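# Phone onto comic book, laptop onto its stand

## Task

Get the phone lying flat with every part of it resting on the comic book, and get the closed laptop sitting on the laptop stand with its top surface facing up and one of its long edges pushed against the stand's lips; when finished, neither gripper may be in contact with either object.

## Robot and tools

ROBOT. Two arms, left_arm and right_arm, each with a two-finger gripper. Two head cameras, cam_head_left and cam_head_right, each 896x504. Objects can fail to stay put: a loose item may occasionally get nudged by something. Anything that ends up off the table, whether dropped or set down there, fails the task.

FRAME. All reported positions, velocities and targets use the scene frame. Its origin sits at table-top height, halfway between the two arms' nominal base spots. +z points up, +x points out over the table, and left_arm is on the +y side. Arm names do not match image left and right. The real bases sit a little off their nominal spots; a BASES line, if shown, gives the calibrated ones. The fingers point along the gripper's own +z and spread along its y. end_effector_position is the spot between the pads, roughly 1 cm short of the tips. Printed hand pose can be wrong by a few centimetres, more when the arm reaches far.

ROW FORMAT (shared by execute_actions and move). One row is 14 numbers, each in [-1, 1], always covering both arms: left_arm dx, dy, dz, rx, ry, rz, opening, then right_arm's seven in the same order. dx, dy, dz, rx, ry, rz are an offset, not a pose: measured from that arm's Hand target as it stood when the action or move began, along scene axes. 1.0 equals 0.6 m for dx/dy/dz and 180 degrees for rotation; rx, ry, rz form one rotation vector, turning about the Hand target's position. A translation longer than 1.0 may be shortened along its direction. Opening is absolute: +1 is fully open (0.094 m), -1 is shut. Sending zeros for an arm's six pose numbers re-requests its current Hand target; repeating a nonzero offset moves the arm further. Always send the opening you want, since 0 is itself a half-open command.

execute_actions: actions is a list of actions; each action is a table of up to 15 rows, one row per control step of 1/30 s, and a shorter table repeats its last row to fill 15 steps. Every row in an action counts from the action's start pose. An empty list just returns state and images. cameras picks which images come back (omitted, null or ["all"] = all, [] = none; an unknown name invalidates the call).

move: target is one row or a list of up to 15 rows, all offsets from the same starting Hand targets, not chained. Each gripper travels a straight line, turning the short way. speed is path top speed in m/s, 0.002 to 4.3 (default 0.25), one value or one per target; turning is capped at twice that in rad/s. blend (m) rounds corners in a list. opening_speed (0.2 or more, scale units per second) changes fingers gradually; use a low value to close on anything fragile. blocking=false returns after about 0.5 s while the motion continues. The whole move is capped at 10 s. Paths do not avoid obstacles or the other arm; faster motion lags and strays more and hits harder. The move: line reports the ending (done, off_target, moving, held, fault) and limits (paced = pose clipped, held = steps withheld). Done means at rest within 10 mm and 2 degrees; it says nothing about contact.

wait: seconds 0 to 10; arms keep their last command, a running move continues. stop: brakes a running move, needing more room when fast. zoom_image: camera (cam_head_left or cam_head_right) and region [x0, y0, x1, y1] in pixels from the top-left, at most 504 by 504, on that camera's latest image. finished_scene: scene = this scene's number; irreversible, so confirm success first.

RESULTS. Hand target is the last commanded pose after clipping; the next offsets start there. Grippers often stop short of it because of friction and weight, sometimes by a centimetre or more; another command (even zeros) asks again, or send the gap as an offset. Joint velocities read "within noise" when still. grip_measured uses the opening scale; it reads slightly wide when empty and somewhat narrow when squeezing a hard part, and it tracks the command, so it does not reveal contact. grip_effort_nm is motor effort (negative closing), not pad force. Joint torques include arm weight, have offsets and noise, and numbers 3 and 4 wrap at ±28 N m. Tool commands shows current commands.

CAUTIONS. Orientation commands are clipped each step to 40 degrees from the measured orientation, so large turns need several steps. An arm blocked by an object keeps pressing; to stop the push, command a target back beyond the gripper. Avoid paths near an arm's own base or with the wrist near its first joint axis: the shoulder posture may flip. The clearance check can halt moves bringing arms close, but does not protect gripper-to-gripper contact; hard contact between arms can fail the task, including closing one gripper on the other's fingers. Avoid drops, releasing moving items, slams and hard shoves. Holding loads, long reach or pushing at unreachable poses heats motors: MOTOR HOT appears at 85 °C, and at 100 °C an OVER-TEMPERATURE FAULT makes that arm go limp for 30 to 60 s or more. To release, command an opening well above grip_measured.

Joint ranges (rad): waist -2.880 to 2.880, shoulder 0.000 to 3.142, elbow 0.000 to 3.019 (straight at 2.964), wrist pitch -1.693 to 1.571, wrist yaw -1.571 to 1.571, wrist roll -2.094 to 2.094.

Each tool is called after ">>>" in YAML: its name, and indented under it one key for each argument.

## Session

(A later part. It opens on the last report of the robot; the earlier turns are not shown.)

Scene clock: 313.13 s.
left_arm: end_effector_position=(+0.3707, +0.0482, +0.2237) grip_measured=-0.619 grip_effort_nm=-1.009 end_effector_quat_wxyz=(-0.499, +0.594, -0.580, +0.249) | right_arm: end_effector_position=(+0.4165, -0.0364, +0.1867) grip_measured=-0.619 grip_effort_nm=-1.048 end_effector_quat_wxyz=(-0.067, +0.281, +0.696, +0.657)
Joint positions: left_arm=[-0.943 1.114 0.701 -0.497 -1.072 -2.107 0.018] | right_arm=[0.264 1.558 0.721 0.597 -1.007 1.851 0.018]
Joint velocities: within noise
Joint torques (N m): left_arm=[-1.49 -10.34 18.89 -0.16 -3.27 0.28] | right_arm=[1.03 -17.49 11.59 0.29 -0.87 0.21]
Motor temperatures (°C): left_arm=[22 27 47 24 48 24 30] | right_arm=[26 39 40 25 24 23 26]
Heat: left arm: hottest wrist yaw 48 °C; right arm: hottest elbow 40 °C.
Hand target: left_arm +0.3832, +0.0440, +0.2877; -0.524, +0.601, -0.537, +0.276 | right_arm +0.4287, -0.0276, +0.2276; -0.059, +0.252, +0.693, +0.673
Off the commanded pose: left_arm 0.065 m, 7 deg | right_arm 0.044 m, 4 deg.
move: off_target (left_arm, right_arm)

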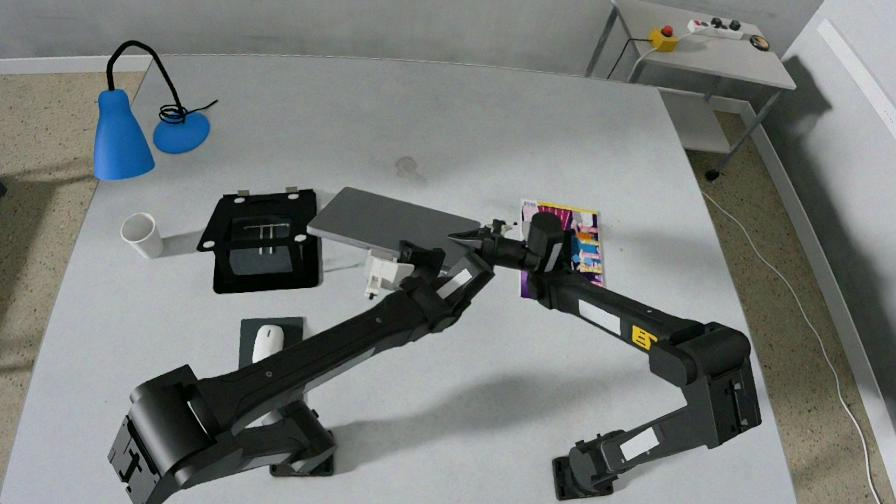

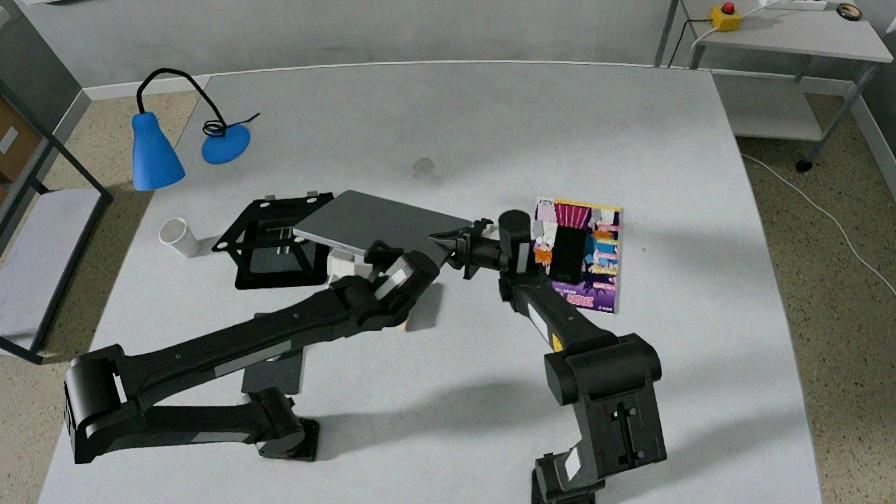

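>>> move:
  target: [0.05,0.2,0.0,0.0,0.0,0.05,-0.95,0.075,0.215,0.0,0,0,0.05,-0.95]
  speed: 0.08

>>> zoom_image:
  camera: "cam_head_left"
  region: [190, 150, 510, 310]

>>> zoom_image:
  camera: "cam_head_right"
  region: [190, 150, 510, 310]

Scene clock: 320.47 s.
left_arm: end_effector_position=(+0.4064, +0.1567, +0.2378) grip_measured=-0.627 grip_effort_nm=-1.009 end_effector_quat_wxyz=(-0.509, +0.662, -0.508, +0.211) | right_arm: end_effector_position=(+0.4630, +0.0827, +0.2033) grip_measured=-0.647 grip_effort_nm=-1.038 end_effector_quat_wxyz=(-0.123, +0.230, +0.710, +0.655)
Joint positions: left_arm=[-0.632 1.012 0.665 -0.436 -0.979 -1.999 0.018] | right_arm=[0.438 1.761 1.042 0.511 -0.99 1.895 0.017]
Joint velocities: within noise
Joint torques (N m): left_arm=[-0.67 -11.75 13.96 3.11 -2.28 1.17] | right_arm=[1.73 -18.61 12.79 1.07 -0.44 -0.09]
Motor temperatures (°C): left_arm=[22 27 49 24 50 24 30] | right_arm=[26 39 42 25 25 23 27]
Heat: left arm: hottest wrist yaw 50 °C; right arm: hottest elbow 42 °C.
Hand target: left_arm +0.4132, +0.1639, +0.2877; -0.544, +0.641, -0.488, +0.234 | right_arm +0.4735, +0.1014, +0.2276; -0.112, +0.197, +0.710, +0.666
Off the commanded pose: left_arm 0.051 m, 6 deg | right_arm 0.032 m, 4 deg.
move: off_target (left_arm, right_arm)

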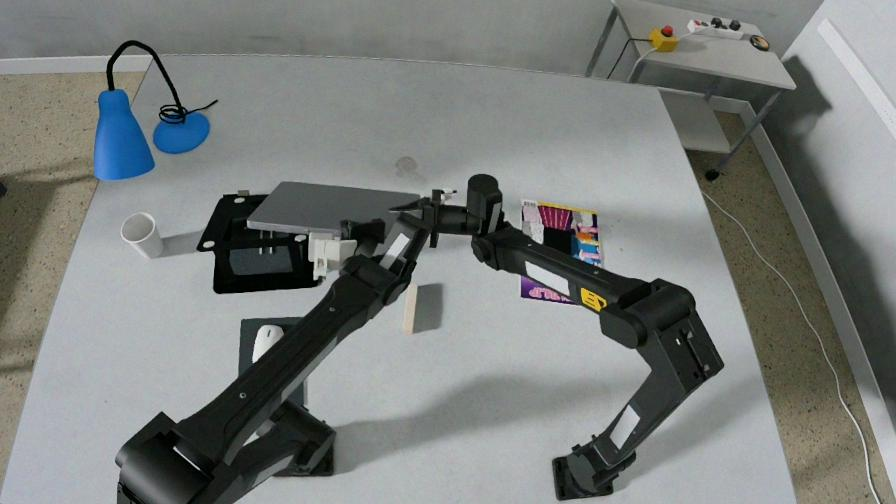

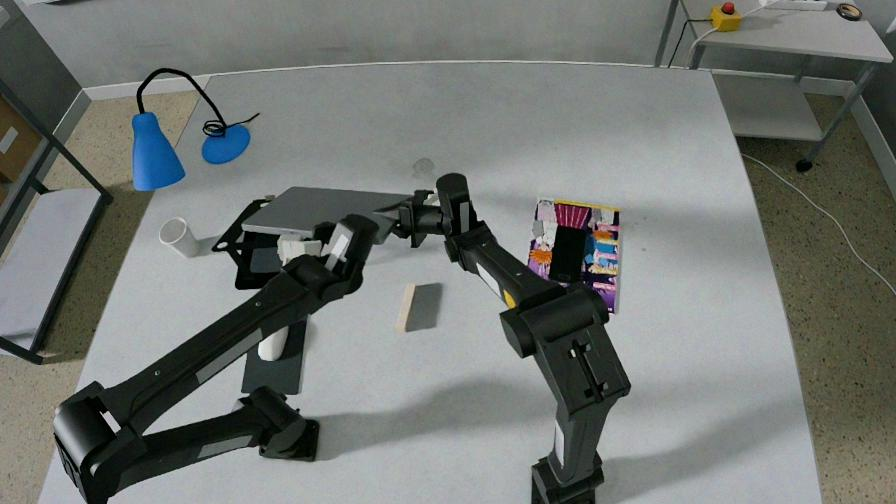

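Scaled by 1.575.

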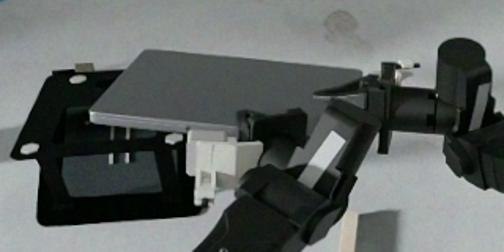

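Scaled by 1.575.

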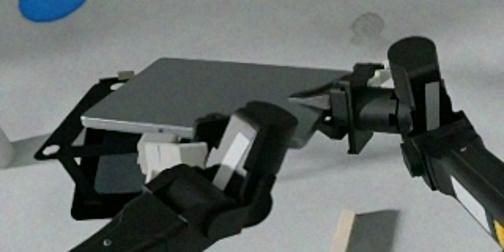

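>>> move:
  target: [0.035,0.245,0.0,0.0,0.0,0.055,-0.95,0.055,0.26,0.02,0,0,0.055,-0.95]
  speed: 0.08

>>> zoom_image:
  camera: "cam_head_left"
  region: [140, 150, 460, 310]

>>> zoom_image:
  camera: "cam_head_right"
  region: [140, 150, 460, 310]

Scene clock: 326.50 s.
left_arm: end_effector_position=(+0.4243, +0.3043, +0.2322) grip_measured=-0.627 grip_effort_nm=-1.004 end_effector_quat_wxyz=(-0.516, +0.712, -0.450, +0.159) | right_arm: end_effector_position=(+0.4936, +0.2392, +0.2023) grip_measured=-0.648 grip_effort_nm=-1.033 end_effector_quat_wxyz=(-0.187, +0.171, +0.731, +0.634)
Joint positions: left_arm=[-0.172 0.956 0.601 -0.254 -0.753 -1.751 0.018] | right_arm=[0.614 2.038 1.498 0.307 -0.995 1.89 0.017]
Joint velocities: within noise
Joint torques (N m): left_arm=[-0.67 -10.64 14.46 4.22 -1.34 1.01] | right_arm=[0.85 -24.82 15.01 1.32 -0.49 -0.07]
Motor temperatures (°C): left_arm=[22 27 48 24 49 24 30] | right_arm=[26 39 44 25 25 23 27]
Heat: left arm: hottest wrist yaw 49 °C; right arm: hottest elbow 44 °C.
Hand target: left_arm +0.4341, +0.3110, +0.2876; -0.562, +0.681, -0.431, +0.186 | right_arm +0.5065, +0.2575, +0.2395; -0.169, +0.135, +0.725, +0.654
Off the commanded pose: left_arm 0.057 m, 7 deg | right_arm 0.044 m, 5 deg.
move: off_target (left_arm, right_arm)

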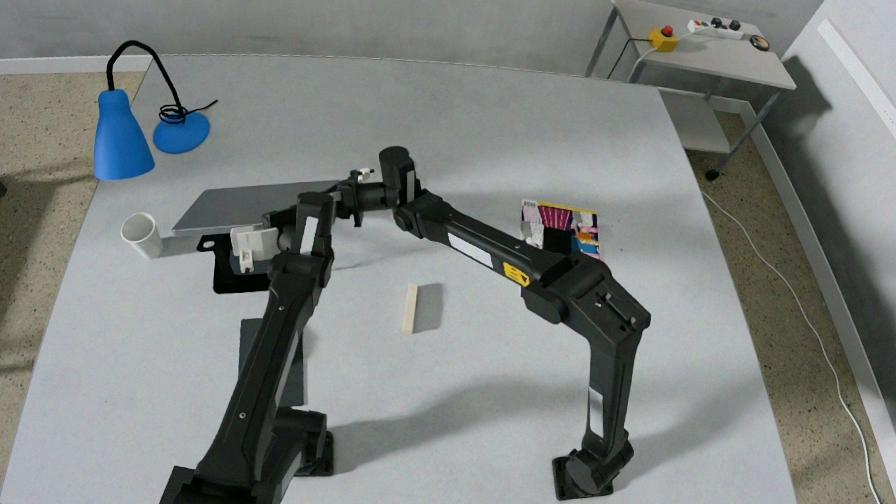

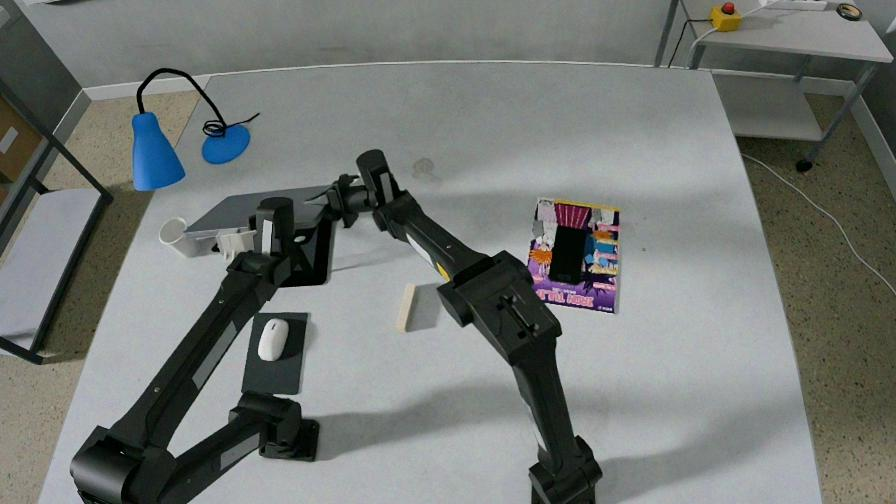

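Scaled by 1.575.

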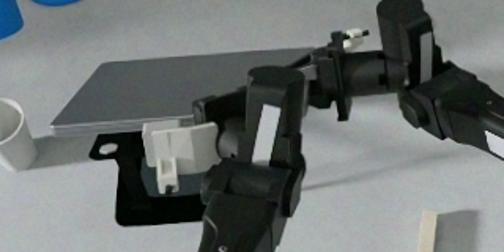

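Scaled by 1.575.

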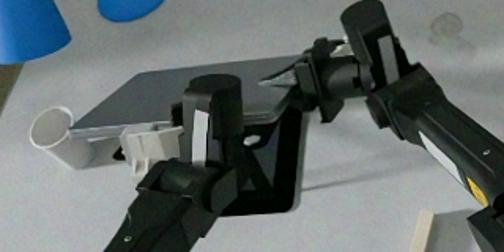

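>>> move:
  target: [0.02,-0.013,-0.03,0.033,0.0,0.0,-0.95,0.02,-0.013,-0.05,0.033,0,0.0,-0.95]
  speed: 0.06

>>> zoom_image:
  camera: "cam_head_left"
  region: [140, 150, 380, 310]

>>> zoom_image:
  camera: "cam_head_right"
  region: [140, 150, 380, 310]

Scene clock: 353.77 s.
left_arm: end_effector_position=(+0.4327, +0.3065, +0.2178) grip_measured=-0.627 grip_effort_nm=-1.009 end_effector_quat_wxyz=(-0.553, +0.685, -0.454, +0.139) | right_arm: end_effector_position=(+0.5014, +0.2453, +0.1799) grip_measured=-0.649 grip_effort_nm=-1.038 end_effector_quat_wxyz=(-0.194, +0.158, +0.700, +0.669)
Joint positions: left_arm=[-0.184 1.023 0.553 -0.069 -0.819 -1.643 0.018] | right_arm=[0.612 2.131 1.498 0.579 -1.013 2.029 0.016]
Joint velocities: within noise
Joint torques (N m): left_arm=[-3.02 -9.93 14.13 4.27 -1.48 1.06] | right_arm=[-0.32 -25.41 12.97 2.3 -0.7 0.04]
Motor temperatures (°C): left_arm=[22 27 47 24 42 25 30] | right_arm=[26 42 49 25 25 23 27]
Heat: left arm: hottest elbow 47 °C; right arm: hottest elbow 49 °C.
Hand target: left_arm +0.4461, +0.3032, +0.2695; -0.597, +0.651, -0.440, +0.164 | right_arm +0.5184, +0.2497, +0.2095; -0.176, +0.126, +0.690, +0.691
Off the commanded pose: left_arm 0.054 m, 7 deg | right_arm 0.034 m, 5 deg.
move: off_target (left_arm, right_arm)

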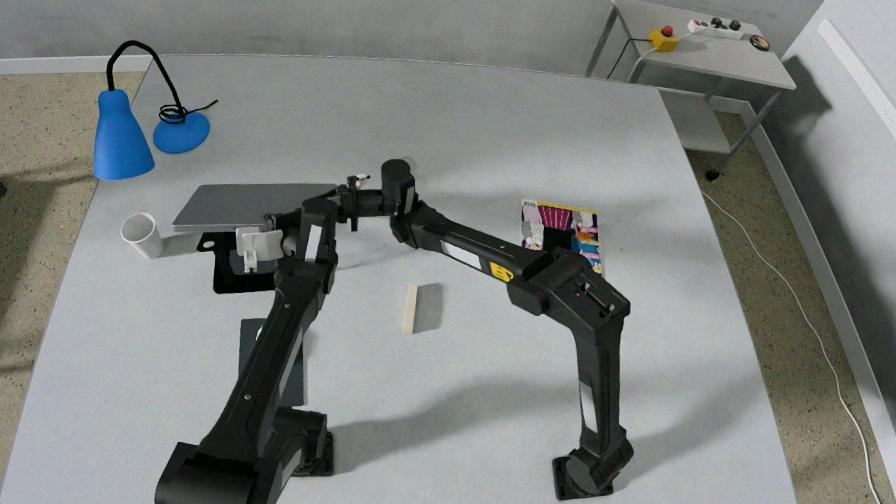

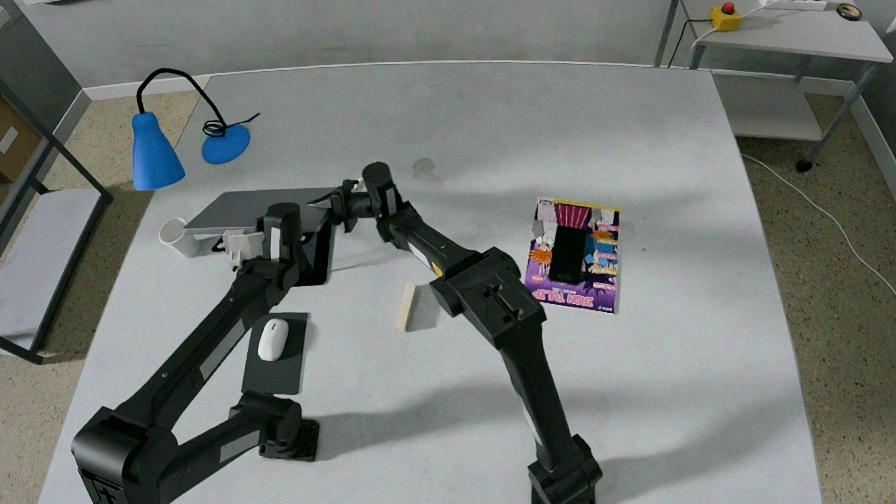

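Scaled by 2.100.

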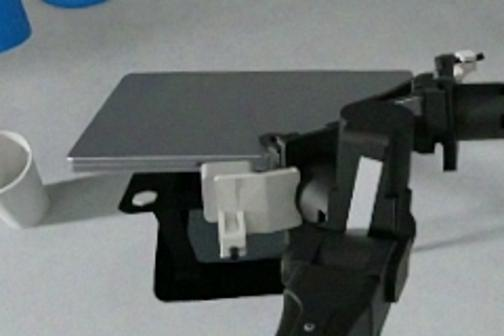

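Scaled by 2.100.

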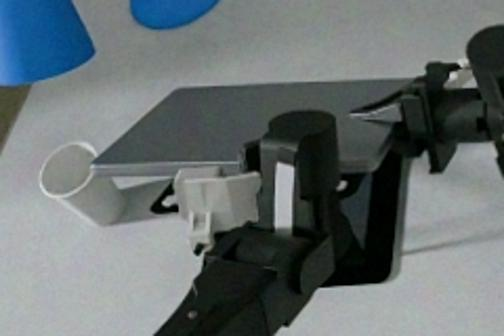

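>>> move:
  target: [0.015,0.01,-0.075,0.0,0.0,0.015,-0.95,0.015,0.01,-0.07,0.0,0,0.015,-0.95]
  speed: 0.06

>>> zoom_image:
  camera: "cam_head_left"
  region: [140, 150, 380, 310]

>>> zoom_image:
  camera: "cam_head_right"
  region: [140, 150, 380, 310]

Scene clock: 359.03 s.
left_arm: end_effector_position=(+0.4401, +0.3084, +0.1759) grip_measured=-0.627 grip_effort_nm=-1.009 end_effector_quat_wxyz=(-0.558, +0.691, -0.441, +0.129) | right_arm: end_effector_position=(+0.5116, +0.2494, +0.1383) grip_measured=-0.649 grip_effort_nm=-1.033 end_effector_quat_wxyz=(-0.206, +0.145, +0.701, +0.667)
Joint positions: left_arm=[-0.187 1.152 0.505 0.095 -0.854 -1.664 0.018] | right_arm=[0.604 2.232 1.55 0.631 -1.057 2.03 0.016]
Joint velocities: within noise
Joint torques (N m): left_arm=[-1.14 -11.46 12.92 4.21 -1.54 1.12] | right_arm=[-0.26 -26.29 13.01 2.09 -0.98 0.07]
Motor temperatures (°C): left_arm=[22 27 46 24 42 25 30] | right_arm=[26 42 49 25 25 23 27]
Heat: left arm: hottest elbow 46 °C; right arm: hottest elbow 49 °C.
Hand target: left_arm +0.4552, +0.3092, +0.2246; -0.600, +0.661, -0.425, +0.150 | right_arm +0.5276, +0.2555, +0.1674; -0.192, +0.110, +0.692, +0.687
Off the commanded pose: left_arm 0.051 m, 7 deg | right_arm 0.034 m, 5 deg.
move: off_target (left_arm, right_arm)

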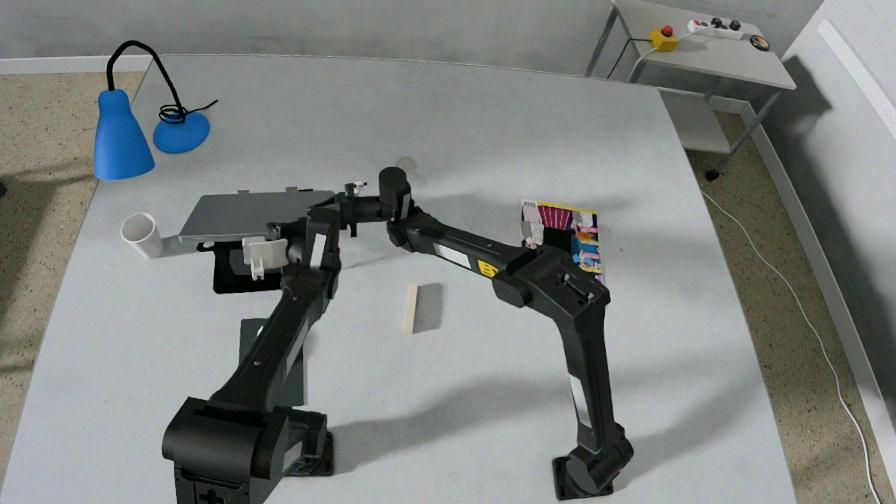

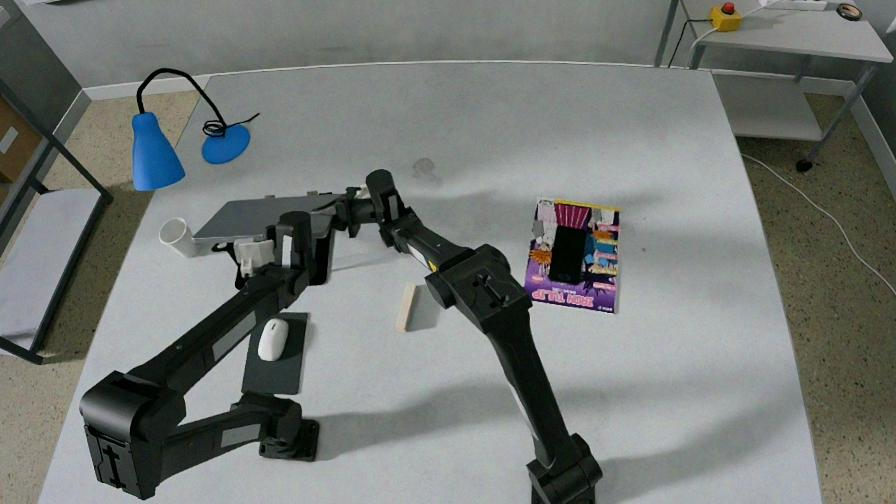

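Scaled by 2.100.

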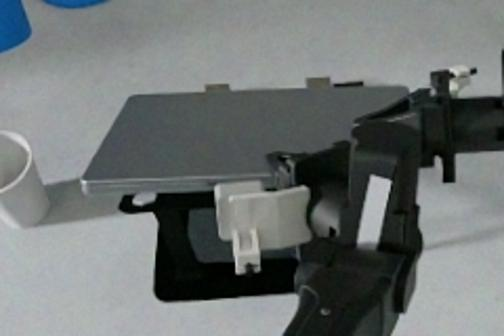

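Scaled by 2.100.

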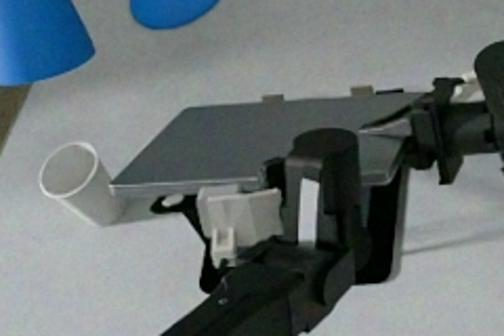

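>>> move:
  target: [0.02,0.0,-0.05,0.0,0.0,0.01,-0.95,0.02,0.0,-0.045,0.0,0,0.01,-0.95]
  speed: 0.05

>>> zoom_image:
  camera: "cam_head_left"
  region: [140, 150, 380, 310]

>>> zoom_image:
  camera: "cam_head_right"
  region: [140, 150, 380, 310]

Scene clock: 363.63 s.
left_arm: end_effector_position=(+0.4514, +0.3105, +0.1695) grip_measured=-0.627 grip_effort_nm=-1.009 end_effector_quat_wxyz=(-0.577, +0.688, -0.419, +0.131) | right_arm: end_effector_position=(+0.5272, +0.2545, +0.1338) grip_measured=-0.649 grip_effort_nm=-1.038 end_effector_quat_wxyz=(-0.205, +0.119, +0.698, +0.676)
Joint positions: left_arm=[-0.189 1.232 0.505 0.227 -0.898 -1.651 0.018] | right_arm=[0.593 2.293 1.632 0.654 -1.097 2.027 0.016]
Joint velocities: within noise
Joint torques (N m): left_arm=[-1.55 -8.94 11.93 4.08 -0.95 0.87] | right_arm=[-0.44 -25.64 12.07 1.78 -1.08 0.13]
Motor temperatures (°C): left_arm=[22 27 46 24 42 25 30] | right_arm=[26 42 49 25 25 23 27]
Heat: left arm: hottest elbow 46 °C; right arm: hottest elbow 49 °C.
Hand target: left_arm +0.4671, +0.3093, +0.1947; -0.603, +0.668, -0.414, +0.140 | right_arm +0.5396, +0.2556, +0.1405; -0.203, +0.099, +0.694, +0.684
Off the commanded pose: left_arm 0.030 m, 4 deg | right_arm 0.014 m, 3 deg.
move: off_target (left_arm, right_arm)

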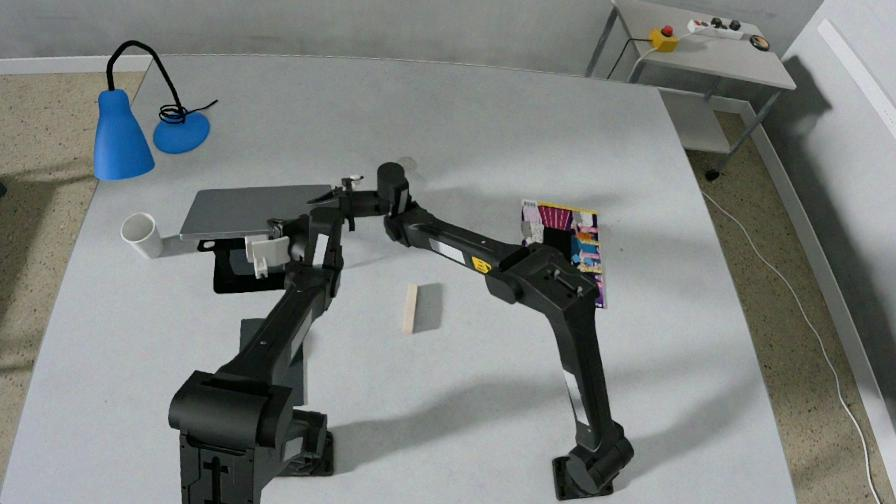

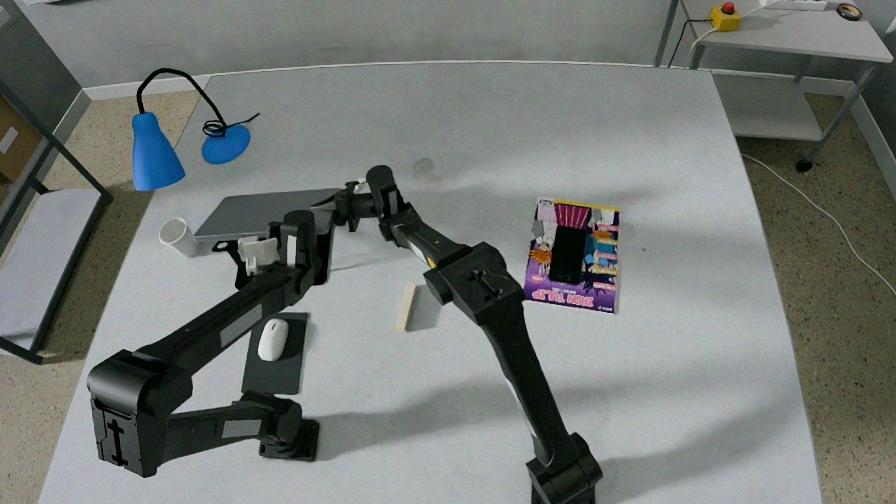

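Scaled by 2.100.

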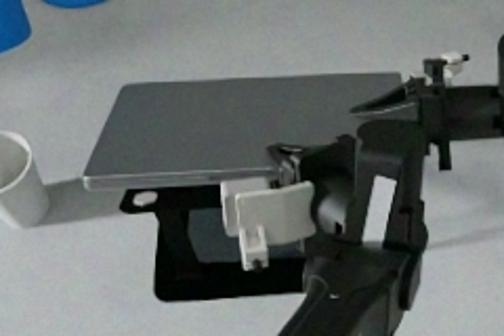

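Scaled by 2.100.

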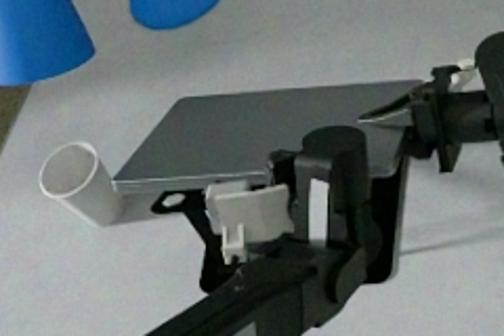

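>>> move:
  target: [-0.035,0.0,-0.0,0.0,0.0,0.0,-0.95,-0.035,0.0,-0.0,0.0,0,0.0,-0.95]
  speed: 0.05

>>> zoom_image:
  camera: "cam_head_left"
  region: [140, 150, 380, 310]

>>> zoom_image:
  camera: "cam_head_right"
  region: [140, 150, 380, 310]

Scene clock: 374.00 s.
left_arm: end_effector_position=(+0.4459, +0.3113, +0.1684) grip_measured=-0.628 grip_effort_nm=-1.004 end_effector_quat_wxyz=(-0.579, +0.688, -0.417, +0.132) | right_arm: end_effector_position=(+0.5237, +0.2557, +0.1349) grip_measured=-0.650 grip_effort_nm=-1.038 end_effector_quat_wxyz=(-0.201, +0.112, +0.696, +0.680)
Joint positions: left_arm=[-0.19 1.22 0.489 0.235 -0.902 -1.651 0.017] | right_arm=[0.597 2.293 1.625 0.681 -1.097 2.029 0.016]
Joint velocities: within noise
Joint torques (N m): left_arm=[-2.55 -12.22 8.85 3 -1.07 0.85] | right_arm=[0.5 -28.51 7.53 2.06 -0.56 0.14]
Motor temperatures (°C): left_arm=[22 27 46 24 40 25 30] | right_arm=[26 44 51 25 26 23 27]
Heat: left arm: hottest elbow 46 °C; right arm: hottest elbow 51 °C.
Hand target: left_arm +0.4461, +0.3092, +0.1946; -0.603, +0.667, -0.414, +0.140 | right_arm +0.5185, +0.2556, +0.1404; -0.203, +0.099, +0.694, +0.683
Off the commanded pose: left_arm 0.026 m, 4 deg | right_arm 0.008 m, 2 deg.
move: off_target (left_arm)

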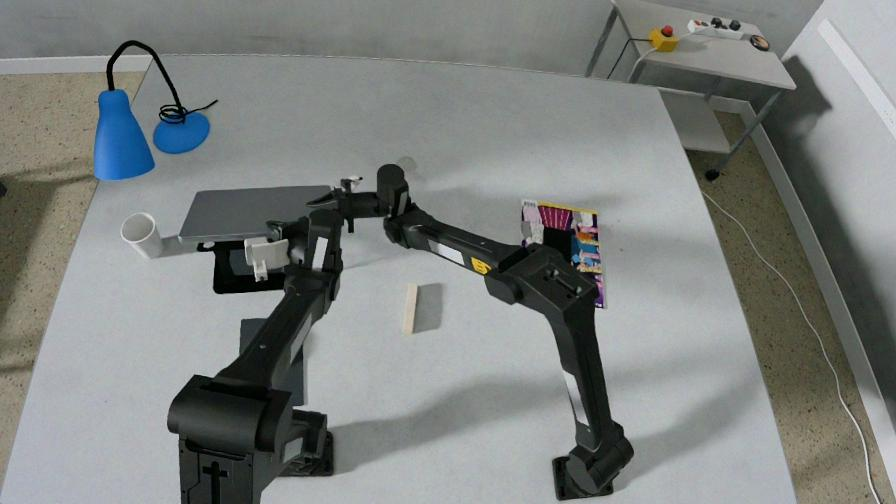

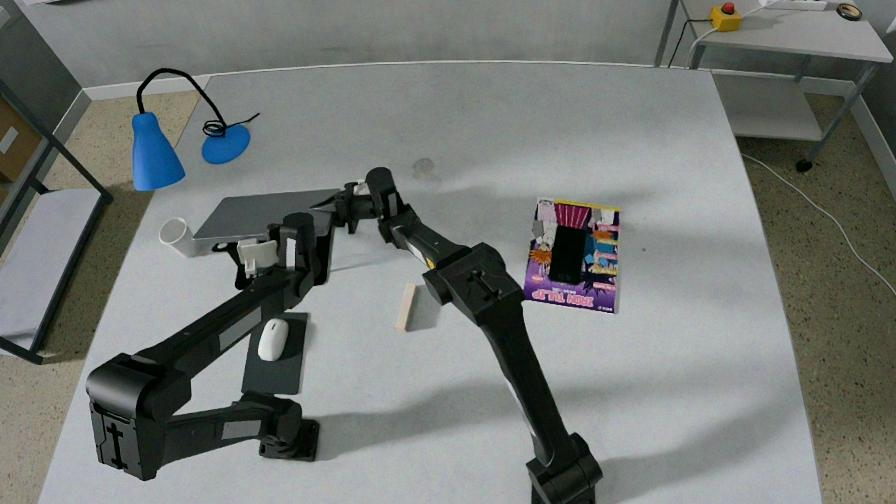

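Scaled by 2.100.

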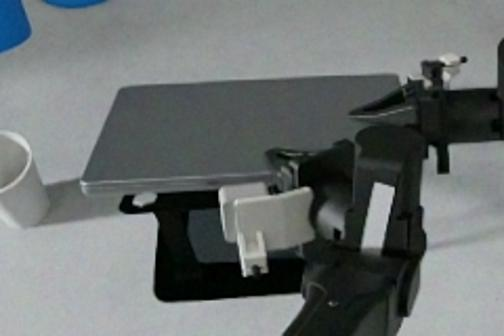

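Scaled by 2.100.

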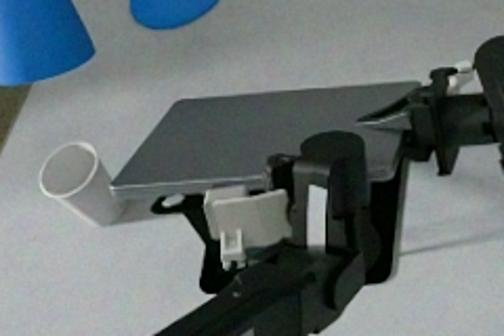

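>>> move:
  target: [-0.035,0.0,0.015,0.0,0.0,0.0,-0.95,-0.03,0.0,0.015,0.0,0,0.0,-0.95]
  speed: 0.05

>>> zoom_image:
  camera: "cam_head_left"
  region: [140, 150, 380, 310]

>>> zoom_image:
  camera: "cam_head_right"
  region: [140, 150, 380, 310]

Scene clock: 378.47 s.
left_arm: end_effector_position=(+0.4259, +0.3142, +0.1687) grip_measured=-0.629 grip_effort_nm=-1.009 end_effector_quat_wxyz=(-0.578, +0.689, -0.418, +0.129) | right_arm: end_effector_position=(+0.5037, +0.2592, +0.1324) grip_measured=-0.651 grip_effort_nm=-1.038 end_effector_quat_wxyz=(-0.207, +0.113, +0.697, +0.677)
Joint positions: left_arm=[-0.192 1.153 0.447 0.2 -0.906 -1.658 0.017] | right_arm=[0.617 2.268 1.57 0.705 -1.085 2.034 0.016]
Joint velocities: within noise
Joint torques (N m): left_arm=[-2.2 -12.92 9.84 2.25 -1.27 0.83] | right_arm=[0.09 -29.57 7.09 1.85 -0.45 0.08]
Motor temperatures (°C): left_arm=[22 27 45 24 40 25 30] | right_arm=[26 45 50 25 26 23 28]
Heat: left arm: hottest elbow 45 °C; right arm: hottest elbow 50 °C.
Hand target: left_arm +0.4251, +0.3093, +0.2036; -0.603, +0.668, -0.414, +0.140 | right_arm +0.5006, +0.2555, +0.1493; -0.203, +0.099, +0.694, +0.683
Off the commanded pose: left_arm 0.035 m, 4 deg | right_arm 0.018 m, 2 deg.
move: off_target (left_arm, right_arm)

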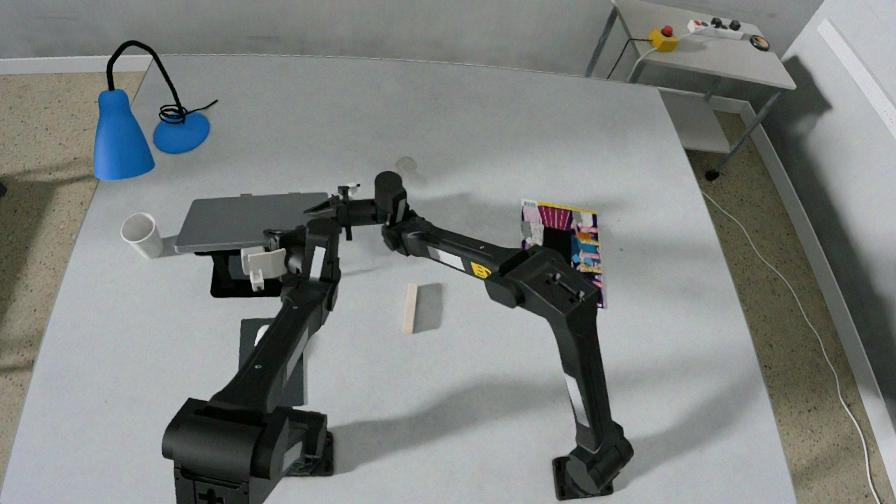

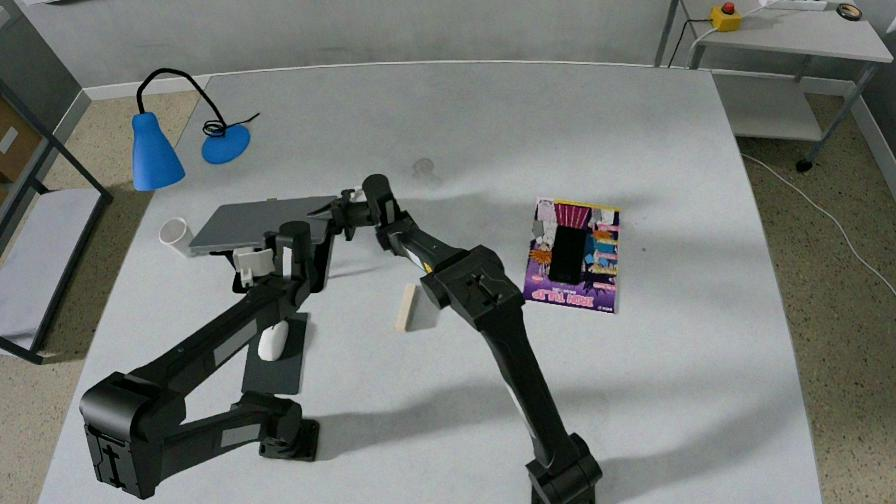

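Scaled by 2.100.

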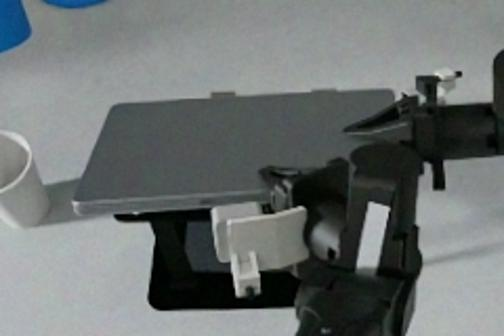

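Scaled by 2.100.

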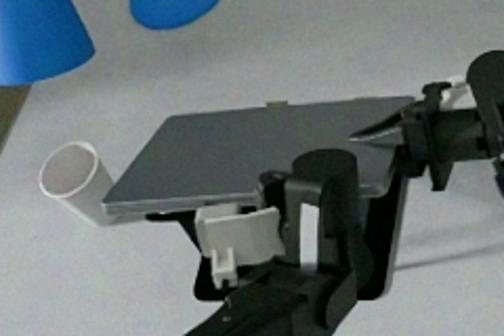

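>>> move:
  target: [0.0,0.005,-0.05,0.0,0.0,0.0,-0.95,0.0,0.004,-0.025,0.0,0,0.0,-0.95]
  speed: 0.04

>>> zoom_image:
  camera: "cam_head_left"
  region: [140, 150, 380, 310]

>>> zoom_image:
  camera: "cam_head_right"
  region: [140, 150, 380, 310]

Scene clock: 384.90 s.
left_arm: end_effector_position=(+0.4228, +0.3151, +0.1681) grip_measured=-0.629 grip_effort_nm=-1.009 end_effector_quat_wxyz=(-0.589, +0.685, -0.404, +0.145) | right_arm: end_effector_position=(+0.5024, +0.2603, +0.1363) grip_measured=-0.653 grip_effort_nm=-1.038 end_effector_quat_wxyz=(-0.196, +0.097, +0.695, +0.685)
Joint positions: left_arm=[-0.193 1.16 0.413 0.301 -0.913 -1.641 0.017] | right_arm=[0.619 2.268 1.57 0.731 -1.085 2.016 0.016]
Joint velocities: within noise
Joint torques (N m): left_arm=[-1.2 -6.3 8.59 2.97 -0.71 0.72] | right_arm=[0.21 -27.16 7.34 1.7 -0.34 0.23]
Motor temperatures (°C): left_arm=[22 27 44 24 40 25 30] | right_arm=[26 46 49 25 25 23 28]
Heat: left arm: hottest elbow 44 °C; right arm: hottest elbow 49 °C.
Hand target: left_arm +0.4252, +0.3122, +0.1737; -0.603, +0.668, -0.414, +0.140 | right_arm +0.5005, +0.2581, +0.1343; -0.203, +0.099, +0.694, +0.683
Off the commanded pose: left_arm 0.007 m, 3 deg | right_arm 0.004 m, 1 deg.
move: off_target (left_arm)

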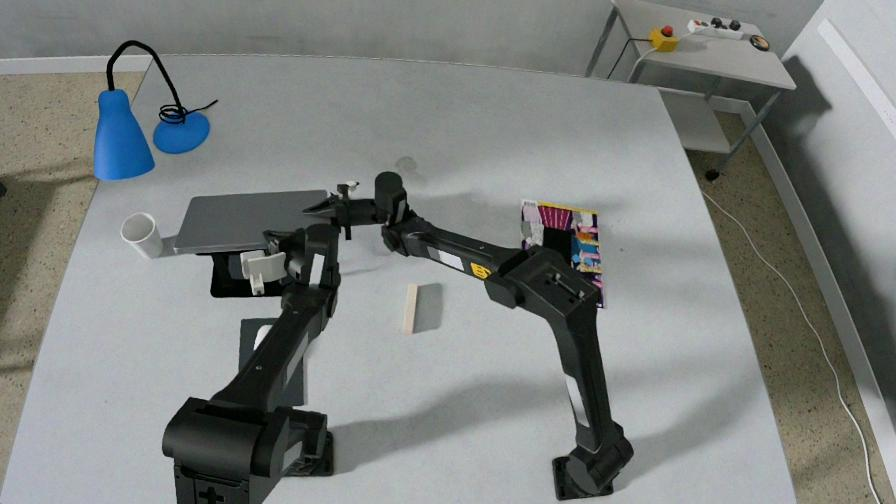

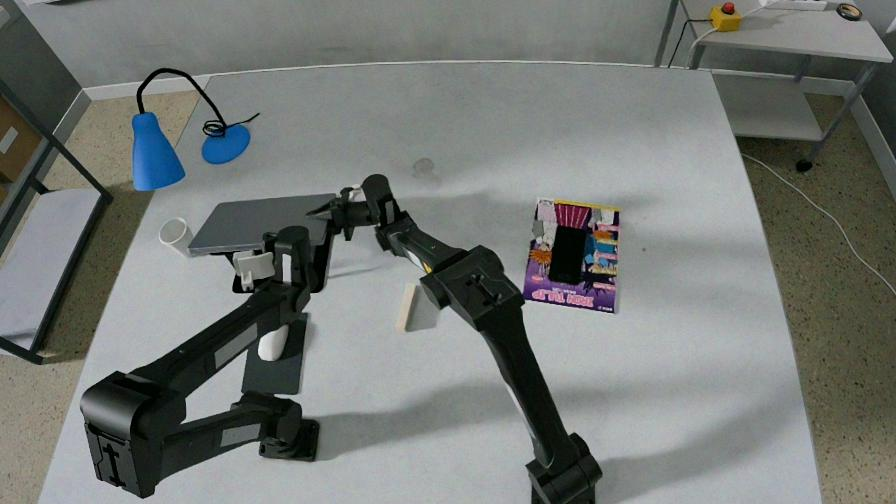

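Scaled by 2.100.

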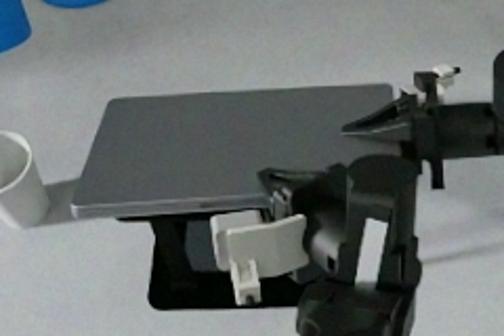

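Scaled by 2.100.

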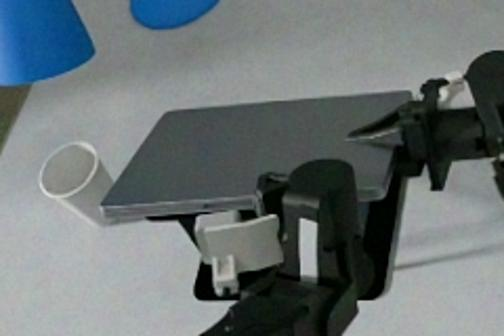

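>>> move:
  target: [-0.01,0.0,0.0,0.0,0.045,0.0,-0.95,-0.015,0.0,-0.01,0.0,0.045,0.0,-0.95]
  speed: 0.04

>>> zoom_image:
  camera: "cam_head_left"
  region: [140, 150, 380, 310]

>>> zoom_image:
  camera: "cam_head_right"
  region: [140, 150, 380, 310]

Scene clock: 390.33 s.
left_arm: end_effector_position=(+0.4144, +0.3155, +0.1614) grip_measured=-0.629 grip_effort_nm=-1.009 end_effector_quat_wxyz=(-0.563, +0.699, -0.427, +0.112) | right_arm: end_effector_position=(+0.4921, +0.2611, +0.1251) grip_measured=-0.653 grip_effort_nm=-1.038 end_effector_quat_wxyz=(-0.226, +0.126, +0.698, +0.667)
Joint positions: left_arm=[-0.193 1.124 0.443 0.097 -0.904 -1.698 0.017] | right_arm=[0.628 2.262 1.544 0.703 -1.085 2.063 0.016]
Joint velocities: within noise
Joint torques (N m): left_arm=[-1.2 -8.12 11 0.58 -0.56 0.98] | right_arm=[0.21 -28.45 6.94 0.57 -0.06 0.27]
Motor temperatures (°C): left_arm=[22 27 43 24 39 25 30] | right_arm=[26 47 48 25 25 23 28]
Heat: left arm: hottest elbow 43 °C; right arm: hottest elbow 48 °C.
Hand target: left_arm +0.4192, +0.3122, +0.1737; -0.572, +0.676, -0.456, +0.093 | right_arm +0.4914, +0.2581, +0.1285; -0.252, +0.147, +0.678, +0.675
Off the commanded pose: left_arm 0.014 m, 5 deg | right_arm 0.004 m, 4 deg.
joint sent to its limit (right arm) — joint 6 (wrist roll), upper limit. The joint targets are off in orientation, not in position.
move: off_target (left_arm, right_arm)

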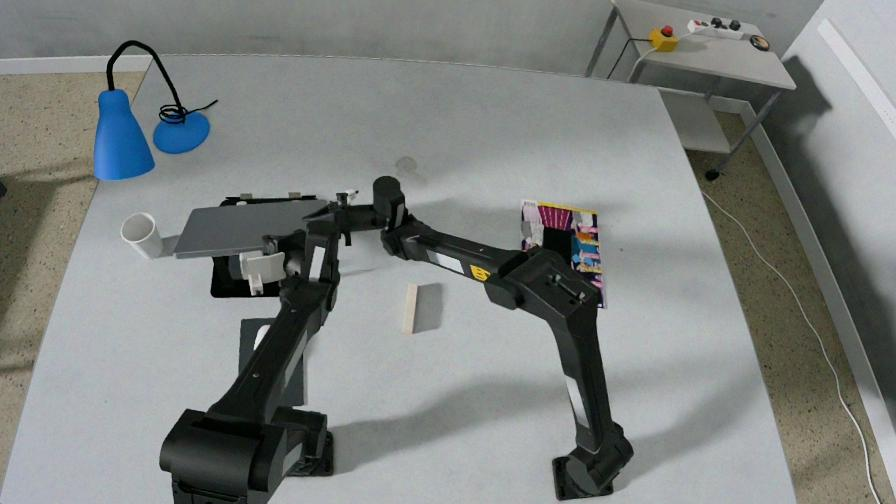

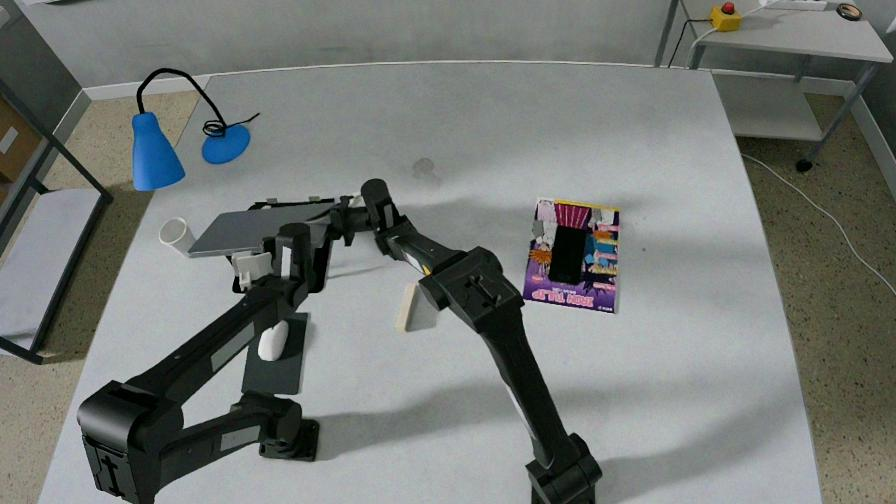

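Scaled by 2.100.

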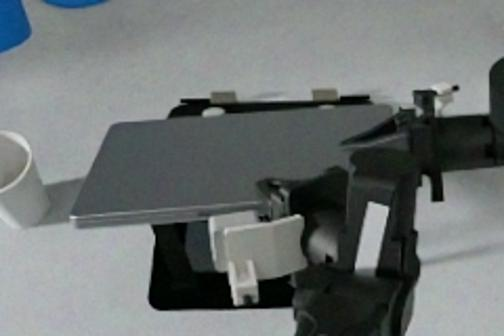

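Scaled by 2.100.

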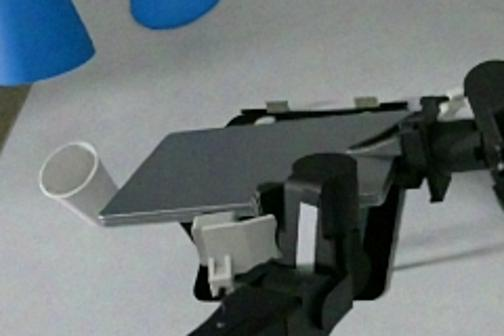

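>>> move:
  target:
    - [0.0,0.0,0.05,0.0,0.0,0.0,-0.95,0.0,0.0,0.05,0.0,0.0,0.0,-0.95]
    - [0.03,-0.033,0.05,0.01,0.0,-0.01,-0.95,0.03,-0.033,0.05,0.01,0.0,-0.01,-0.95]
  speed: 0.04

>>> zoom_image:
  camera: "cam_head_left"
  region: [140, 150, 380, 310]

>>> zoom_image:
  camera: "cam_head_right"
  region: [140, 150, 380, 310]

Scene clock: 399.23 s.
left_arm: end_effector_position=(+0.4112, +0.3087, +0.1631) grip_measured=-0.629 grip_effort_nm=-1.009 end_effector_quat_wxyz=(-0.552, +0.705, -0.433, +0.101) | right_arm: end_effector_position=(+0.4892, +0.2547, +0.1261) grip_measured=-0.652 grip_effort_nm=-1.043 end_effector_quat_wxyz=(-0.236, +0.132, +0.705, +0.656)
Joint positions: left_arm=[-0.218 1.108 0.47 -0.019 -0.921 -1.752 0.017] | right_arm=[0.622 2.24 1.527 0.652 -1.103 2.047 0.016]
Joint velocities: within noise
Joint torques (N m): left_arm=[-4.48 -7.65 16.39 1.43 -1.54 1.51] | right_arm=[-1.9 -30.27 7.99 1.43 0.2 0.42]
Motor temperatures (°C): left_arm=[22 26 43 24 39 25 30] | right_arm=[26 46 46 25 25 23 28]
Heat: left arm: hottest elbow 43 °C; right arm: hottest shoulder 46 °C.
Hand target: left_arm +0.4371, +0.2924, +0.2037; -0.581, +0.659, -0.468, +0.095 | right_arm +0.5095, +0.2382, +0.1585; -0.243, +0.153, +0.665, +0.689
Off the commanded pose: left_arm 0.051 m, 7 deg | right_arm 0.042 m, 6 deg.
joint sent to its limit (right arm) — joint 6 (wrist roll), upper limit. The joint targets are off in orientation, not in position.
move: off_target (left_arm, right_arm)

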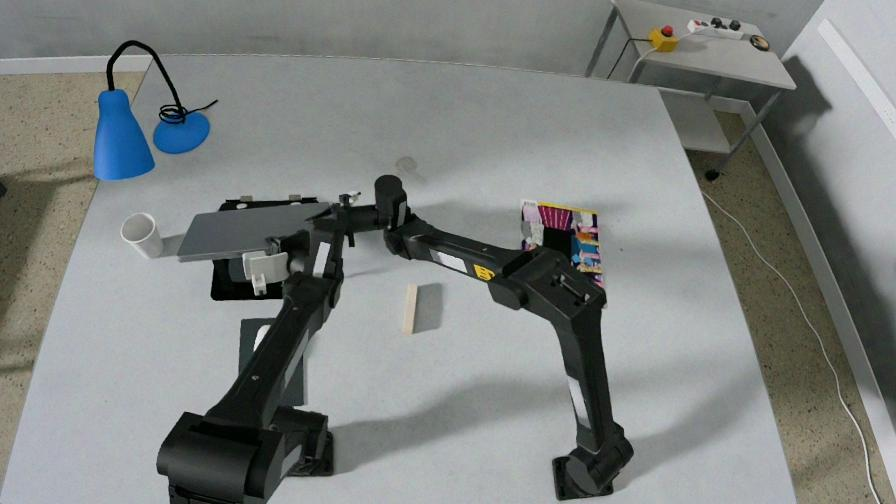

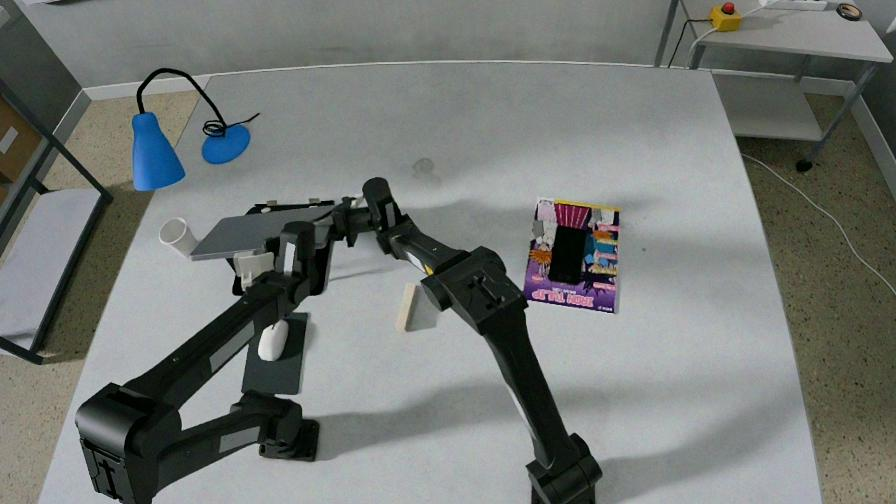

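Scaled by 2.100.

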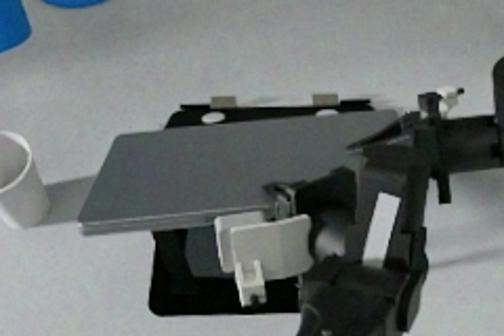

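Scaled by 2.100.

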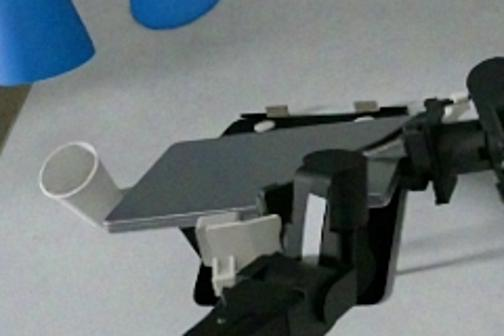

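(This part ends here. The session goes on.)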